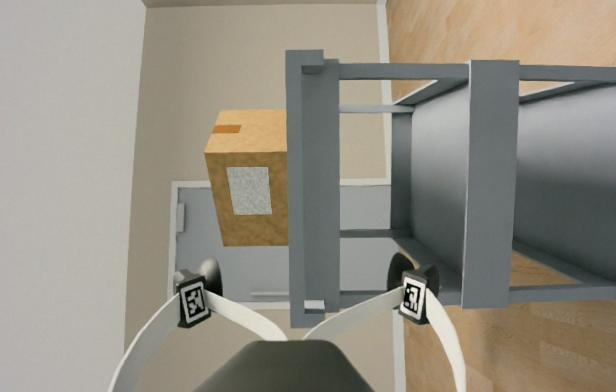

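Request:
move:
  blocking: false
  r2: {"base":{"translate_m":0.18,"strafe_m":-0.04},"joints":{"lift_m":0.675,"arm_m":0.15}}

Request:
wait:
  seconds: 1

Request:
wait:
  seconds: 1.5
  cameras: ["r2_wrist_camera","r2_head_camera","r2_head_left_camera"]

Scene clock: 176.83 s.
move: r2 moving
r1: as last shown
r1.base_tilt: forward=-1.6 right=+1.2
r1.lidar_m: 0.81 0.86 1.04 2.56 2.66 2.15 2.01 2.13 2.25 2.12 1.10 0.81
r1.motor_effort: lift_m=+20(20) arm_m=-4(4) wheel_0=+0(1) wheel_1=-1(2) wheel_2=+0(0)
r1.servo_current: wrist_yaw_rad=46(52) wrist_pitch_rad=39(46) wrist_roll_rad=46(65) gripper_m=46(46)
r1.wrist_depth_mm: 136 139 - - - - - / 113 139 - - - - - / 117 140 273 - - - - / 137 162 - - - - - / 1983 - - - - - - / 1182 1182 193 1182 187 1160 1138 / 854 750 759 143 788 778 820
r2.base_odometry: x=-0.087 y=-1.003 heading=-2.298
r2.turned_by_wheels: +0.000
r2.turned_by_imu: +0.000
r2.base_tilt: forward=-0.7 right=+0.1
r2.lidar_m: 0.81 3.49 2.34 2.07 2.06 2.57 2.29 2.32 2.80 2.67 2.69 0.83
r2.base_status: translate_m moving; strafe_m moving
r2.joint_positions: lift_m=+0.675 arm_m=+0.051 wrist_yaw_rad=+0.002 wrist_pitch_rad=+0.007 wrist_roll_rad=+1.568 gripper_m=+0.100
r2.joint_status: lift_m moving; arm_m moving
r2.measured_speeds: translate_m=+0.122 strafe_m=-0.028 rotate_rad=-0.003 lift_m=+0.000 arm_m=+0.195 wrist_yaw_rad=+0.000 wrist_pitch_rad=+0.000 wrist_roll_rad=+0.001
r2.motor_effort: lift_m=+21(25) arm_m=+9(10) wheel_0=+9(11) wheel_1=+5(7) wheel_2=-13(13)
r2.servo_current: wrist_yaw_rad=39(59) wrist_pitch_rad=52(52) wrist_roll_rad=52(59) gripper_m=46(59)
r2.hand_pose: x=+0.5100 y=-0.0867 z=+0.8508 quat_wxyz=(+0.708, +0.706, +0.004, -0.002) (m; r2's base frame)
r2.wrist_depth_mm: - - - - - 1661 1160 / - - - 564 - 574 569 / - - 891 580 - 574 - / - - 878 585 - 585 - / - - 976 597 - 591 - / - - 193 603 193 609 1118 / - - - - - 1808 1160
pictures: none

Scene clock: 177.83 s.
earlier move: r2 moving
r1.base_odometry: x=+0.337 y=+1.775 heading=+2.870
r1.turned_by_wheels: +0.000
r1.turned_by_imu: +0.000
r1.base_tilt: forward=-1.6 right=+1.2
r1.lidar_m: 0.82 0.84 1.02 2.57 2.65 2.15 2.03 2.12 2.24 2.13 1.11 0.81
r1.base_status: not commanded
r1.joint_positions: lift_m=+0.127 arm_m=+0.000 wrist_yaw_rad=+3.089 wrist_pitch_rad=+0.002 wrist_roll_rad=+0.000 gripper_m=+0.056
r1.joint_status: not commanded
r1.measured_speeds: all 0
r1.motor_effort: lift_m=+20(20) arm_m=-4(4) wheel_0=+1(1) wheel_1=-1(2) wheel_2=+0(0)
r1.servo_current: wrist_yaw_rad=46(65) wrist_pitch_rad=39(52) wrist_roll_rad=52(72) gripper_m=46(52)
r1.hand_pose: x=-0.1125 y=+0.1024 z=+0.3046 quat_wxyz=(+0.026, -0.001, +0.000, +1.000) (m; r1's base frame)
r1.wrist_depth_mm: 136 139 - - - - - / 113 139 - - - - - / 118 140 272 - - - - / 137 162 - - - - - / 1921 - - - - - - / 1182 1182 194 1205 188 1160 1138 / 842 759 768 143 778 778 809
r2.base_odometry: x=-0.207 y=-1.089 heading=-2.298
r2.turned_by_wheels: +0.000
r2.turned_by_imu: +0.001
r2.base_tilt: forward=-0.7 right=+0.1
r2.lidar_m: 0.64 3.35 2.40 2.15 2.14 2.63 2.44 2.46 2.94 2.61 2.61 0.68
r2.base_status: translate_m moving; strafe_m moving
r2.joint_positions: lift_m=+0.675 arm_m=+0.150 wrist_yaw_rad=+0.002 wrist_pitch_rad=+0.007 wrist_roll_rad=+1.568 gripper_m=+0.100
r2.joint_status: all done
r2.measured_speeds: translate_m=+0.052 strafe_m=-0.013 rotate_rad=-0.002 lift_m=+0.000 arm_m=+0.000 wrist_yaw_rad=+0.000 wrist_pitch_rad=+0.000 wrist_roll_rad=+0.000
r2.motor_effort: lift_m=+21(25) arm_m=+7(12) wheel_0=+3(12) wheel_1=+4(7) wheel_2=-5(13)
r2.servo_current: wrist_yaw_rad=46(59) wrist_pitch_rad=46(52) wrist_roll_rad=52(59) gripper_m=52(59)
r2.hand_pose: x=+0.6093 y=-0.0867 z=+0.8508 quat_wxyz=(+0.708, +0.706, +0.003, -0.002) (m; r2's base frame)
r2.wrist_depth_mm: - - - 262 325 1537 347 / - - - 320 - 866 - / - - 591 325 931 - - / - - 585 332 336 - - / - - 647 336 342 - - / - - 193 283 193 - - / - - - - - 1808 -
wait: 1.00 s; no rest
pictures: none

Scene clock: 178.33 s.
earlier move: r2 done
r1.base_odometry: x=+0.337 y=+1.775 heading=+2.870
r1.turned_by_wheels: +0.000
r1.turned_by_imu: +0.000
r1.base_tilt: forward=-1.6 right=+1.3
r1.lidar_m: 0.80 0.85 1.02 2.56 2.64 2.13 2.02 2.12 2.26 2.13 1.14 0.80
r1.base_status: not commanded
r1.joint_positions: lift_m=+0.127 arm_m=+0.000 wrist_yaw_rad=+3.089 wrist_pitch_rad=+0.002 wrist_roll_rad=+0.000 gripper_m=+0.056
r1.joint_status: not commanded
r1.measured_speeds: all 0
r1.motor_effort: lift_m=+20(20) arm_m=-4(4) wheel_0=+0(1) wheel_1=-1(2) wheel_2=+0(0)
r1.servo_current: wrist_yaw_rad=33(65) wrist_pitch_rad=46(52) wrist_roll_rad=52(72) gripper_m=39(52)
r1.hand_pose: x=-0.1125 y=+0.1024 z=+0.3046 quat_wxyz=(+0.026, -0.001, +0.000, +1.000) (m; r1's base frame)
r1.wrist_depth_mm: 136 138 - - - - - / 113 139 - - - - - / 118 139 272 - - - - / 137 162 - - - - - / 1983 - - - - - - / 1182 1205 193 1182 188 1160 1118 / 854 759 750 143 788 778 820
r2.base_odometry: x=-0.211 y=-1.092 heading=-2.298
r2.turned_by_wheels: +0.000
r2.turned_by_imu: +0.000
r2.base_tilt: forward=-0.6 right=+0.1
r2.lidar_m: 0.65 3.35 2.42 2.13 2.15 2.64 2.43 2.47 2.92 2.60 2.63 0.66
r2.base_status: done
r2.joint_positions: lift_m=+0.675 arm_m=+0.150 wrist_yaw_rad=+0.002 wrist_pitch_rad=+0.007 wrist_roll_rad=+1.568 gripper_m=+0.100
r2.joint_status: all done
r2.measured_speeds: all 0
r2.motor_effort: lift_m=+21(25) arm_m=+7(12) wheel_0=+3(12) wheel_1=+5(7) wheel_2=-3(13)
r2.servo_current: wrist_yaw_rad=46(65) wrist_pitch_rad=46(59) wrist_roll_rad=52(59) gripper_m=52(59)
r2.hand_pose: x=+0.6093 y=-0.0867 z=+0.8508 quat_wxyz=(+0.708, +0.706, +0.003, -0.002) (m; r2's base frame)
r2.wrist_depth_mm: - - - 307 320 1537 433 / - - - 314 - 854 - / - - 585 264 917 - - / - - 580 327 917 - - / - - 640 334 334 - - / - - 193 277 193 - - / - - - - - 1808 -
wait: 0.50 of 1.5 s (r2 has come to rest)
pictures: r2_head_camera, r2_head_left_camera, r2_wrist_camera
Images, in order (width x height): r2_head_camera 420x560, r2_head_left_camera 420x672, r2_wrist_camera 616x392.

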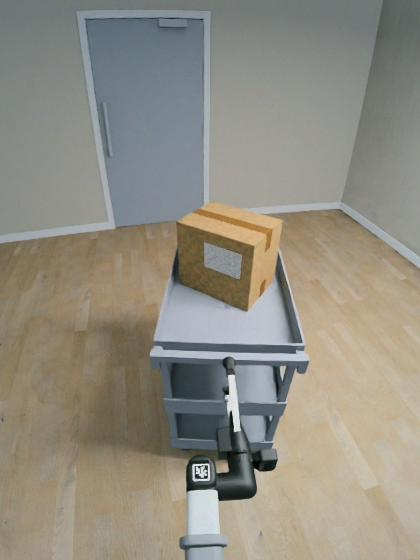

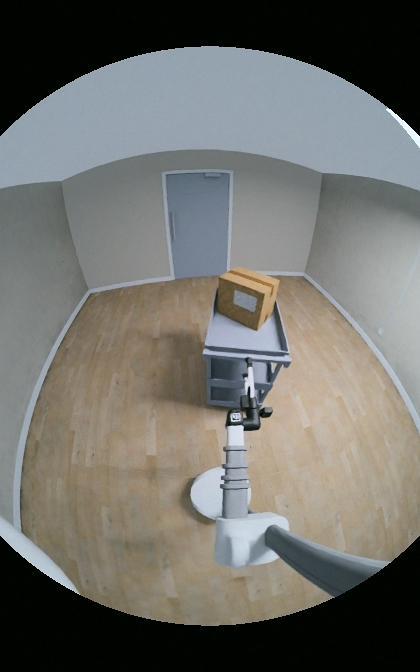

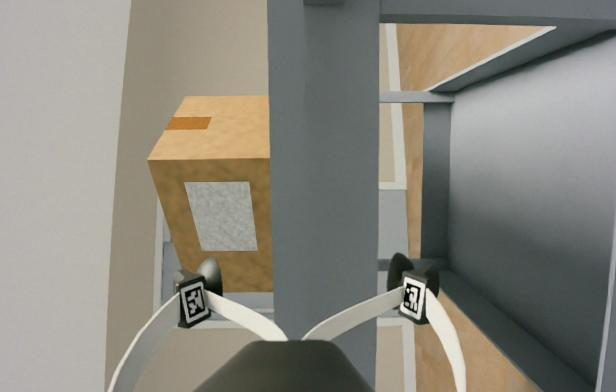

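Request:
move:
  blocking: false
  r2: {"joints":{"lift_m":0.681,"arm_m":0.245},"pace":"slow","contact_limits":{"arm_m":0.0}}

Request:
wait:
  seconds: 2
  cameras: ["r2_wrist_camera","r2_head_camera"]

Scene clock: 184.83 s.
move: r2 moving
r1: as last shown
r1.lidar_m: 0.82 0.85 1.05 2.57 2.65 2.13 2.03 2.12 2.26 2.14 1.12 0.79
r1.motor_effort: lift_m=+20(20) arm_m=-4(4) wheel_0=+1(1) wheel_1=-1(2) wheel_2=+0(0)
r1.servo_current: wrist_yaw_rad=33(65) wrist_pitch_rad=46(46) wrist_roll_rad=52(65) gripper_m=39(46)
r1.wrist_depth_mm: 136 138 - - - - - / 113 139 - - - - - / 118 140 272 - - - - / 137 162 - - - - - / 1921 - - - - - - / 1182 1205 193 1182 187 1182 1138 / 854 759 750 143 788 778 798
r2.base_odometry: x=-0.211 y=-1.092 heading=-2.298
r2.turned_by_wheels: +0.000
r2.turned_by_imu: +0.000
r2.base_tilt: forward=-0.7 right=+0.0
r2.lidar_m: 0.64 3.36 2.41 2.12 2.15 2.63 2.44 2.46 2.91 2.59 2.61 0.67
r2.base_status: not commanded
r2.joint_positions: lift_m=+0.681 arm_m=+0.162 wrist_yaw_rad=+0.002 wrist_pitch_rad=+0.007 wrist_roll_rad=+1.568 gripper_m=+0.100
r2.joint_status: lift_m moving; arm_m moving
r2.measured_speeds: translate_m=+0.000 strafe_m=+0.000 rotate_rad=+0.000 lift_m=+0.000 arm_m=+0.049 wrist_yaw_rad=+0.000 wrist_pitch_rad=+0.000 wrist_roll_rad=+0.000
r2.motor_effort: lift_m=+23(23) arm_m=+7(12) wheel_0=+2(2) wheel_1=+4(5) wheel_2=-3(3)
r2.servo_current: wrist_yaw_rad=52(52) wrist_pitch_rad=46(59) wrist_roll_rad=46(59) gripper_m=52(52)
r2.contact_limits: arm_m 0
r2.hand_pose: x=+0.6220 y=-0.0867 z=+0.8568 quat_wxyz=(+0.708, +0.706, +0.003, -0.002) (m; r2's base frame)
r2.wrist_depth_mm: - - - 298 304 1576 466 / - - - 304 309 809 - / - - 574 309 314 904 - / - - 569 315 319 931 - / - - 627 320 322 - - / - - 193 267 194 - - / - - - - - 1756 -
pictures: none

Scene clock: 186.57 s.
earlier move: r2 done
r1.base_odometry: x=+0.337 y=+1.775 heading=+2.870
r1.turned_by_wheels: +0.000
r1.turned_by_imu: +0.000
r1.base_tilt: forward=-1.6 right=+1.3
r1.lidar_m: 0.81 0.85 1.04 2.55 2.66 2.12 2.01 2.09 2.27 2.14 1.11 0.79
r1.base_status: not commanded
r1.joint_positions: lift_m=+0.127 arm_m=+0.000 wrist_yaw_rad=+3.089 wrist_pitch_rad=+0.002 wrist_roll_rad=+0.000 gripper_m=+0.056
r1.joint_status: not commanded
r1.measured_speeds: all 0
r1.motor_effort: lift_m=+20(20) arm_m=-4(4) wheel_0=+0(1) wheel_1=-1(2) wheel_2=+0(0)
r1.servo_current: wrist_yaw_rad=59(65) wrist_pitch_rad=39(52) wrist_roll_rad=33(65) gripper_m=46(46)
r1.hand_pose: x=-0.1125 y=+0.1024 z=+0.3046 quat_wxyz=(+0.026, -0.001, +0.000, +1.000) (m; r1's base frame)
r1.wrist_depth_mm: 136 138 - - - - - / 113 139 - - - - - / 118 140 272 - - - - / 137 162 - - - - - / 1921 - - - - - - / 1182 1182 193 1205 187 1160 1160 / 866 759 750 143 798 778 820
r2.base_odometry: x=-0.211 y=-1.092 heading=-2.298
r2.turned_by_wheels: +0.000
r2.turned_by_imu: +0.000
r2.base_tilt: forward=-0.7 right=+0.1
r2.lidar_m: 0.66 3.36 2.43 2.14 2.15 2.64 2.44 2.48 2.91 2.59 2.63 0.66
r2.base_status: not commanded
r2.joint_positions: lift_m=+0.681 arm_m=+0.245 wrist_yaw_rad=+0.002 wrist_pitch_rad=+0.007 wrist_roll_rad=+1.568 gripper_m=+0.100
r2.joint_status: all done
r2.measured_speeds: all 0
r2.motor_effort: lift_m=+21(25) arm_m=+8(12) wheel_0=+2(3) wheel_1=+4(5) wheel_2=-3(3)
r2.servo_current: wrist_yaw_rad=39(52) wrist_pitch_rad=52(59) wrist_roll_rad=52(65) gripper_m=46(59)
r2.contact_limits: arm_m 0
r2.hand_pose: x=+0.7042 y=-0.0870 z=+0.8568 quat_wxyz=(+0.708, +0.706, +0.003, -0.002) (m; r2's base frame)
r2.wrist_depth_mm: - - - 172 229 1661 - / - - - 231 232 788 - / - - 488 178 236 831 - / - - 488 180 239 842 - / - - 539 182 242 854 - / - - 195 184 193 - - / - - - - - 1756 488
wait: 1.73 of 2 s (r2 has come to rest)
pictures: r2_head_camera, r2_wrist_camera
Images, in order (width x height): r2_head_camera 420x560, r2_wrist_camera 616x392.

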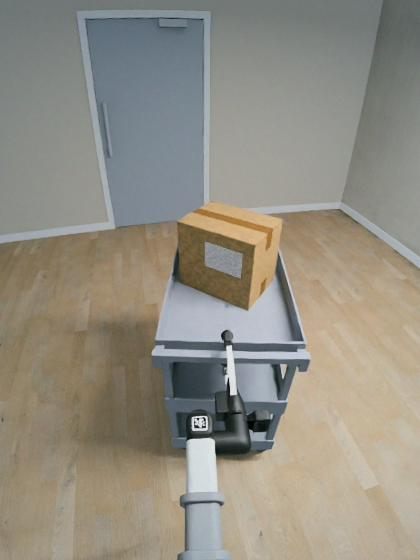

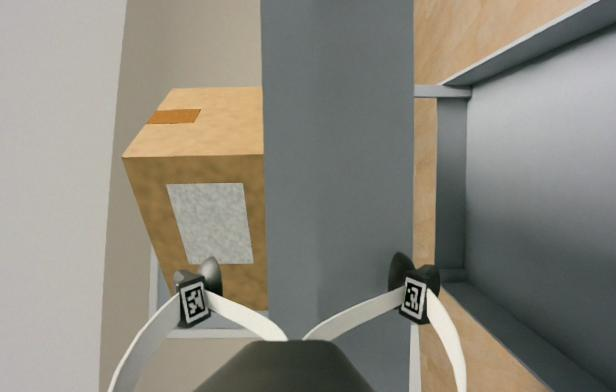

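Request:
move:
  blocking: false
  r2: {"joints":{"arm_m":0.262},"pace":"slow","contact_limits":{"arm_m":0.0}}

Request:
wait:
  seconds: 1

Request:
move:
  blocking: false
  r2: {"joints":{"gripper_m":-0.01}}

Request:
wait:
  seconds: 2
  cameras: ["r2_wrist_camera","r2_head_camera"]

Scene clock: 192.00 s.
move: r2 moving
r1: as last shown
r1.base_tilt: forward=-1.6 right=+1.2
r1.lidar_m: 0.82 0.84 1.04 2.55 2.64 2.14 2.04 2.12 2.25 2.14 1.14 0.79
r1.motor_effort: lift_m=+20(20) arm_m=-4(4) wheel_0=+0(1) wheel_1=-2(2) wheel_2=+0(0)
r1.servo_current: wrist_yaw_rad=39(59) wrist_pitch_rad=39(46) wrist_roll_rad=52(65) gripper_m=39(39)
r1.wrist_depth_mm: 136 138 - - - - - / 113 139 - - - - - / 118 140 272 - - - - / 137 162 - - - - - / - - - - - - - / 1182 1205 194 1205 187 1160 1138 / 854 741 750 143 798 778 820
r2.base_odometry: x=-0.211 y=-1.092 heading=-2.298
r2.turned_by_wheels: +0.000
r2.turned_by_imu: +0.000
r2.base_tilt: forward=-0.7 right=+0.0
r2.lidar_m: 0.66 3.36 2.40 2.12 2.15 2.60 2.45 2.47 2.91 2.58 2.62 0.67
r2.base_status: not commanded
r2.joint_positions: lift_m=+0.681 arm_m=+0.257 wrist_yaw_rad=-0.001 wrist_pitch_rad=+0.007 wrist_roll_rad=+1.568 gripper_m=+0.100
r2.joint_status: arm_m moving
r2.measured_speeds: translate_m=+0.000 strafe_m=+0.000 rotate_rad=+0.000 lift_m=+0.000 arm_m=+0.035 wrist_yaw_rad=-0.007 wrist_pitch_rad=+0.000 wrist_roll_rad=+0.000
r2.motor_effort: lift_m=+21(21) arm_m=+11(13) wheel_0=+2(3) wheel_1=+4(5) wheel_2=-3(3)
r2.servo_current: wrist_yaw_rad=46(59) wrist_pitch_rad=46(52) wrist_roll_rad=52(52) gripper_m=52(59)
r2.contact_limits: arm_m 0
r2.hand_pose: x=+0.7157 y=-0.0878 z=+0.8568 quat_wxyz=(+0.708, +0.706, +0.002, -0.003) (m; r2's base frame)
r2.wrist_depth_mm: - - - 173 230 1618 517 / - - - 232 233 759 - / - - 488 178 237 831 - / - - 492 179 240 831 - / - - 530 182 241 842 - / - - 195 183 191 - - / - - - - - 1708 500
pictures: none

Scene clock: 192.60 s.
earlier move: r2 done
r1.base_odometry: x=+0.337 y=+1.775 heading=+2.870
r1.turned_by_wheels: +0.000
r1.turned_by_imu: +0.000
r1.base_tilt: forward=-1.6 right=+1.3
r1.lidar_m: 0.80 0.86 1.03 2.56 2.63 2.13 2.02 2.12 2.25 2.14 1.11 0.79
r1.base_status: not commanded
r1.joint_positions: lift_m=+0.127 arm_m=+0.000 wrist_yaw_rad=+3.089 wrist_pitch_rad=+0.002 wrist_roll_rad=+0.000 gripper_m=+0.056
r1.joint_status: not commanded
r1.measured_speeds: all 0
r1.motor_effort: lift_m=+20(20) arm_m=-4(4) wheel_0=+0(1) wheel_1=-2(2) wheel_2=+0(0)
r1.servo_current: wrist_yaw_rad=52(72) wrist_pitch_rad=39(52) wrist_roll_rad=46(65) gripper_m=46(46)
r1.hand_pose: x=-0.1125 y=+0.1024 z=+0.3046 quat_wxyz=(+0.026, -0.001, +0.000, +1.000) (m; r1's base frame)
r1.wrist_depth_mm: 136 139 - - - - - / 113 139 - - - - - / 118 140 273 - - - - / 137 162 - - - - - / 1921 - - - - - - / 1182 1182 193 1182 187 1182 1138 / 842 750 759 143 798 778 820
r2.base_odometry: x=-0.211 y=-1.092 heading=-2.298
r2.turned_by_wheels: +0.000
r2.turned_by_imu: +0.000
r2.base_tilt: forward=-0.7 right=+0.1
r2.lidar_m: 0.66 3.36 2.40 2.15 2.11 2.64 2.44 2.47 2.94 2.61 2.63 0.69
r2.base_status: not commanded
r2.joint_positions: lift_m=+0.681 arm_m=+0.262 wrist_yaw_rad=-0.001 wrist_pitch_rad=+0.007 wrist_roll_rad=+1.568 gripper_m=+0.100
r2.joint_status: all done
r2.measured_speeds: all 0
r2.motor_effort: lift_m=+21(21) arm_m=+9(15) wheel_0=+2(3) wheel_1=+5(5) wheel_2=-3(3)
r2.servo_current: wrist_yaw_rad=52(59) wrist_pitch_rad=46(52) wrist_roll_rad=39(65) gripper_m=52(59)
r2.contact_limits: arm_m 0
r2.hand_pose: x=+0.7208 y=-0.0878 z=+0.8568 quat_wxyz=(+0.708, +0.706, +0.002, -0.003) (m; r2's base frame)
r2.wrist_depth_mm: - - - 174 232 1661 - / - - - 234 234 809 - / - - 480 178 237 831 - / - - 488 179 240 842 - / - - 539 181 241 854 - / - - 195 184 190 - - / - - - - - 1708 496
wait: 0.60 of 1 s (r2 has come to rest)
pictures: none

Scene clock: 193.10 s.
move: r2 moving
r1: as last shown
r1.base_tilt: forward=-1.6 right=+1.2
r1.lidar_m: 0.81 0.84 1.03 2.57 2.64 2.11 2.03 2.09 2.27 2.14 1.14 0.78
r1.motor_effort: lift_m=+20(20) arm_m=-4(4) wheel_0=+0(1) wheel_1=-1(2) wheel_2=+0(0)
r1.servo_current: wrist_yaw_rad=46(65) wrist_pitch_rad=39(52) wrist_roll_rad=52(59) gripper_m=39(46)
r1.wrist_depth_mm: 136 139 - - - - - / 114 139 - - - - - / 117 139 272 - - - - / 137 162 - - - - - / 1983 - - - - - - / 1182 1182 194 1229 187 1182 1138 / 854 741 750 143 798 778 831
r2.base_odometry: x=-0.211 y=-1.092 heading=-2.298
r2.turned_by_wheels: +0.000
r2.turned_by_imu: +0.000
r2.base_tilt: forward=-0.7 right=+0.1
r2.lidar_m: 0.67 3.35 2.39 2.14 2.12 2.62 2.45 2.48 2.90 2.59 2.62 0.70
r2.base_status: not commanded
r2.joint_positions: lift_m=+0.681 arm_m=+0.262 wrist_yaw_rad=-0.001 wrist_pitch_rad=+0.007 wrist_roll_rad=+1.568 gripper_m=+0.083
r2.joint_status: gripper_m moving
r2.measured_speeds: all 0
r2.motor_effort: lift_m=+21(21) arm_m=+9(10) wheel_0=+2(2) wheel_1=+4(5) wheel_2=-3(3)
r2.servo_current: wrist_yaw_rad=52(59) wrist_pitch_rad=39(52) wrist_roll_rad=46(59) gripper_m=124(124)
r2.contact_limits: arm_m 0
r2.hand_pose: x=+0.7208 y=-0.0878 z=+0.8568 quat_wxyz=(+0.708, +0.706, +0.002, -0.003) (m; r2's base frame)
r2.wrist_depth_mm: - - - 174 233 1618 - / - - - 233 236 788 - / - - 480 179 238 - - / - 508 492 180 241 - - / - - 535 182 243 - - / - - 196 183 193 - - / - - - - 250 1708 492
pictures: none

Scene clock: 194.47 s.
earlier move: r2 done
r1.base_odometry: x=+0.337 y=+1.775 heading=+2.870
r1.turned_by_wheels: +0.000
r1.turned_by_imu: +0.000
r1.base_tilt: forward=-1.6 right=+1.3
r1.lidar_m: 0.82 0.85 1.02 2.56 2.62 2.14 2.00 2.12 2.28 2.14 1.11 0.79
r1.base_status: not commanded
r1.joint_positions: lift_m=+0.127 arm_m=+0.000 wrist_yaw_rad=+3.089 wrist_pitch_rad=+0.002 wrist_roll_rad=+0.000 gripper_m=+0.056
r1.joint_status: not commanded
r1.measured_speeds: all 0
r1.motor_effort: lift_m=+20(20) arm_m=-4(4) wheel_0=+1(1) wheel_1=-1(2) wheel_2=+0(0)
r1.servo_current: wrist_yaw_rad=52(65) wrist_pitch_rad=46(52) wrist_roll_rad=39(65) gripper_m=39(46)
r1.hand_pose: x=-0.1125 y=+0.1024 z=+0.3046 quat_wxyz=(+0.026, -0.001, +0.000, +1.000) (m; r1's base frame)
r1.wrist_depth_mm: 136 138 - - - - - / 113 139 - - - - - / 118 140 273 - - - - / 137 162 - - - - - / 1921 - - - - - - / 1205 1182 194 1182 187 1182 1138 / 842 750 759 143 788 778 820
r2.base_odometry: x=-0.211 y=-1.092 heading=-2.298
r2.turned_by_wheels: +0.000
r2.turned_by_imu: +0.000
r2.base_tilt: forward=-0.7 right=+0.1
r2.lidar_m: 0.68 3.38 2.41 2.15 2.15 2.63 2.45 2.48 2.90 2.57 2.62 0.68
r2.base_status: not commanded
r2.joint_positions: lift_m=+0.681 arm_m=+0.262 wrist_yaw_rad=-0.001 wrist_pitch_rad=+0.003 wrist_roll_rad=+1.568 gripper_m=-0.008
r2.joint_status: all done
r2.measured_speeds: all 0
r2.motor_effort: lift_m=+21(21) arm_m=+5(10) wheel_0=+2(2) wheel_1=+4(5) wheel_2=-3(3)
r2.servo_current: wrist_yaw_rad=46(59) wrist_pitch_rad=39(52) wrist_roll_rad=52(59) gripper_m=117(189)
r2.contact_limits: arm_m 0
r2.hand_pose: x=+0.7211 y=-0.0877 z=+0.8581 quat_wxyz=(+0.708, +0.706, +0.001, -0.001) (m; r2's base frame)
r2.wrist_depth_mm: - - - 166 224 1756 - / - - 621 168 226 778 - / - - 462 170 229 - - / - - 488 173 233 820 - / - - 554 176 235 854 - / - - 186 179 182 - - / - - - - 243 1661 500
wait: 1.37 of 2 s (r2 has come to rest)
pictures: r2_head_camera, r2_wrist_camera
Images, in order (width x height): r2_head_camera 420x560, r2_wrist_camera 616x392.

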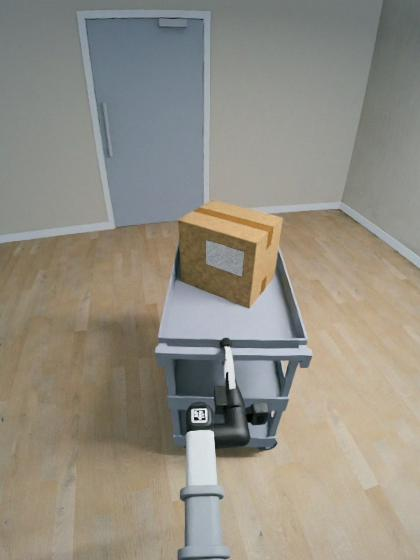

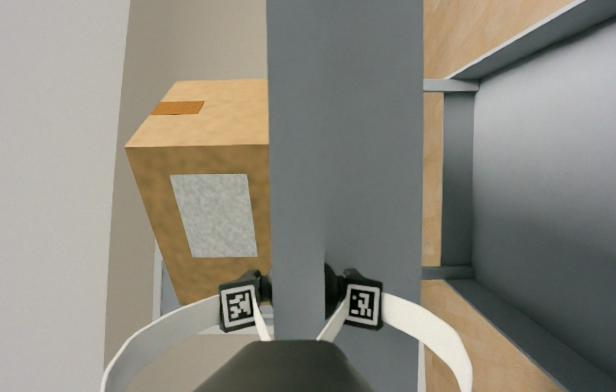

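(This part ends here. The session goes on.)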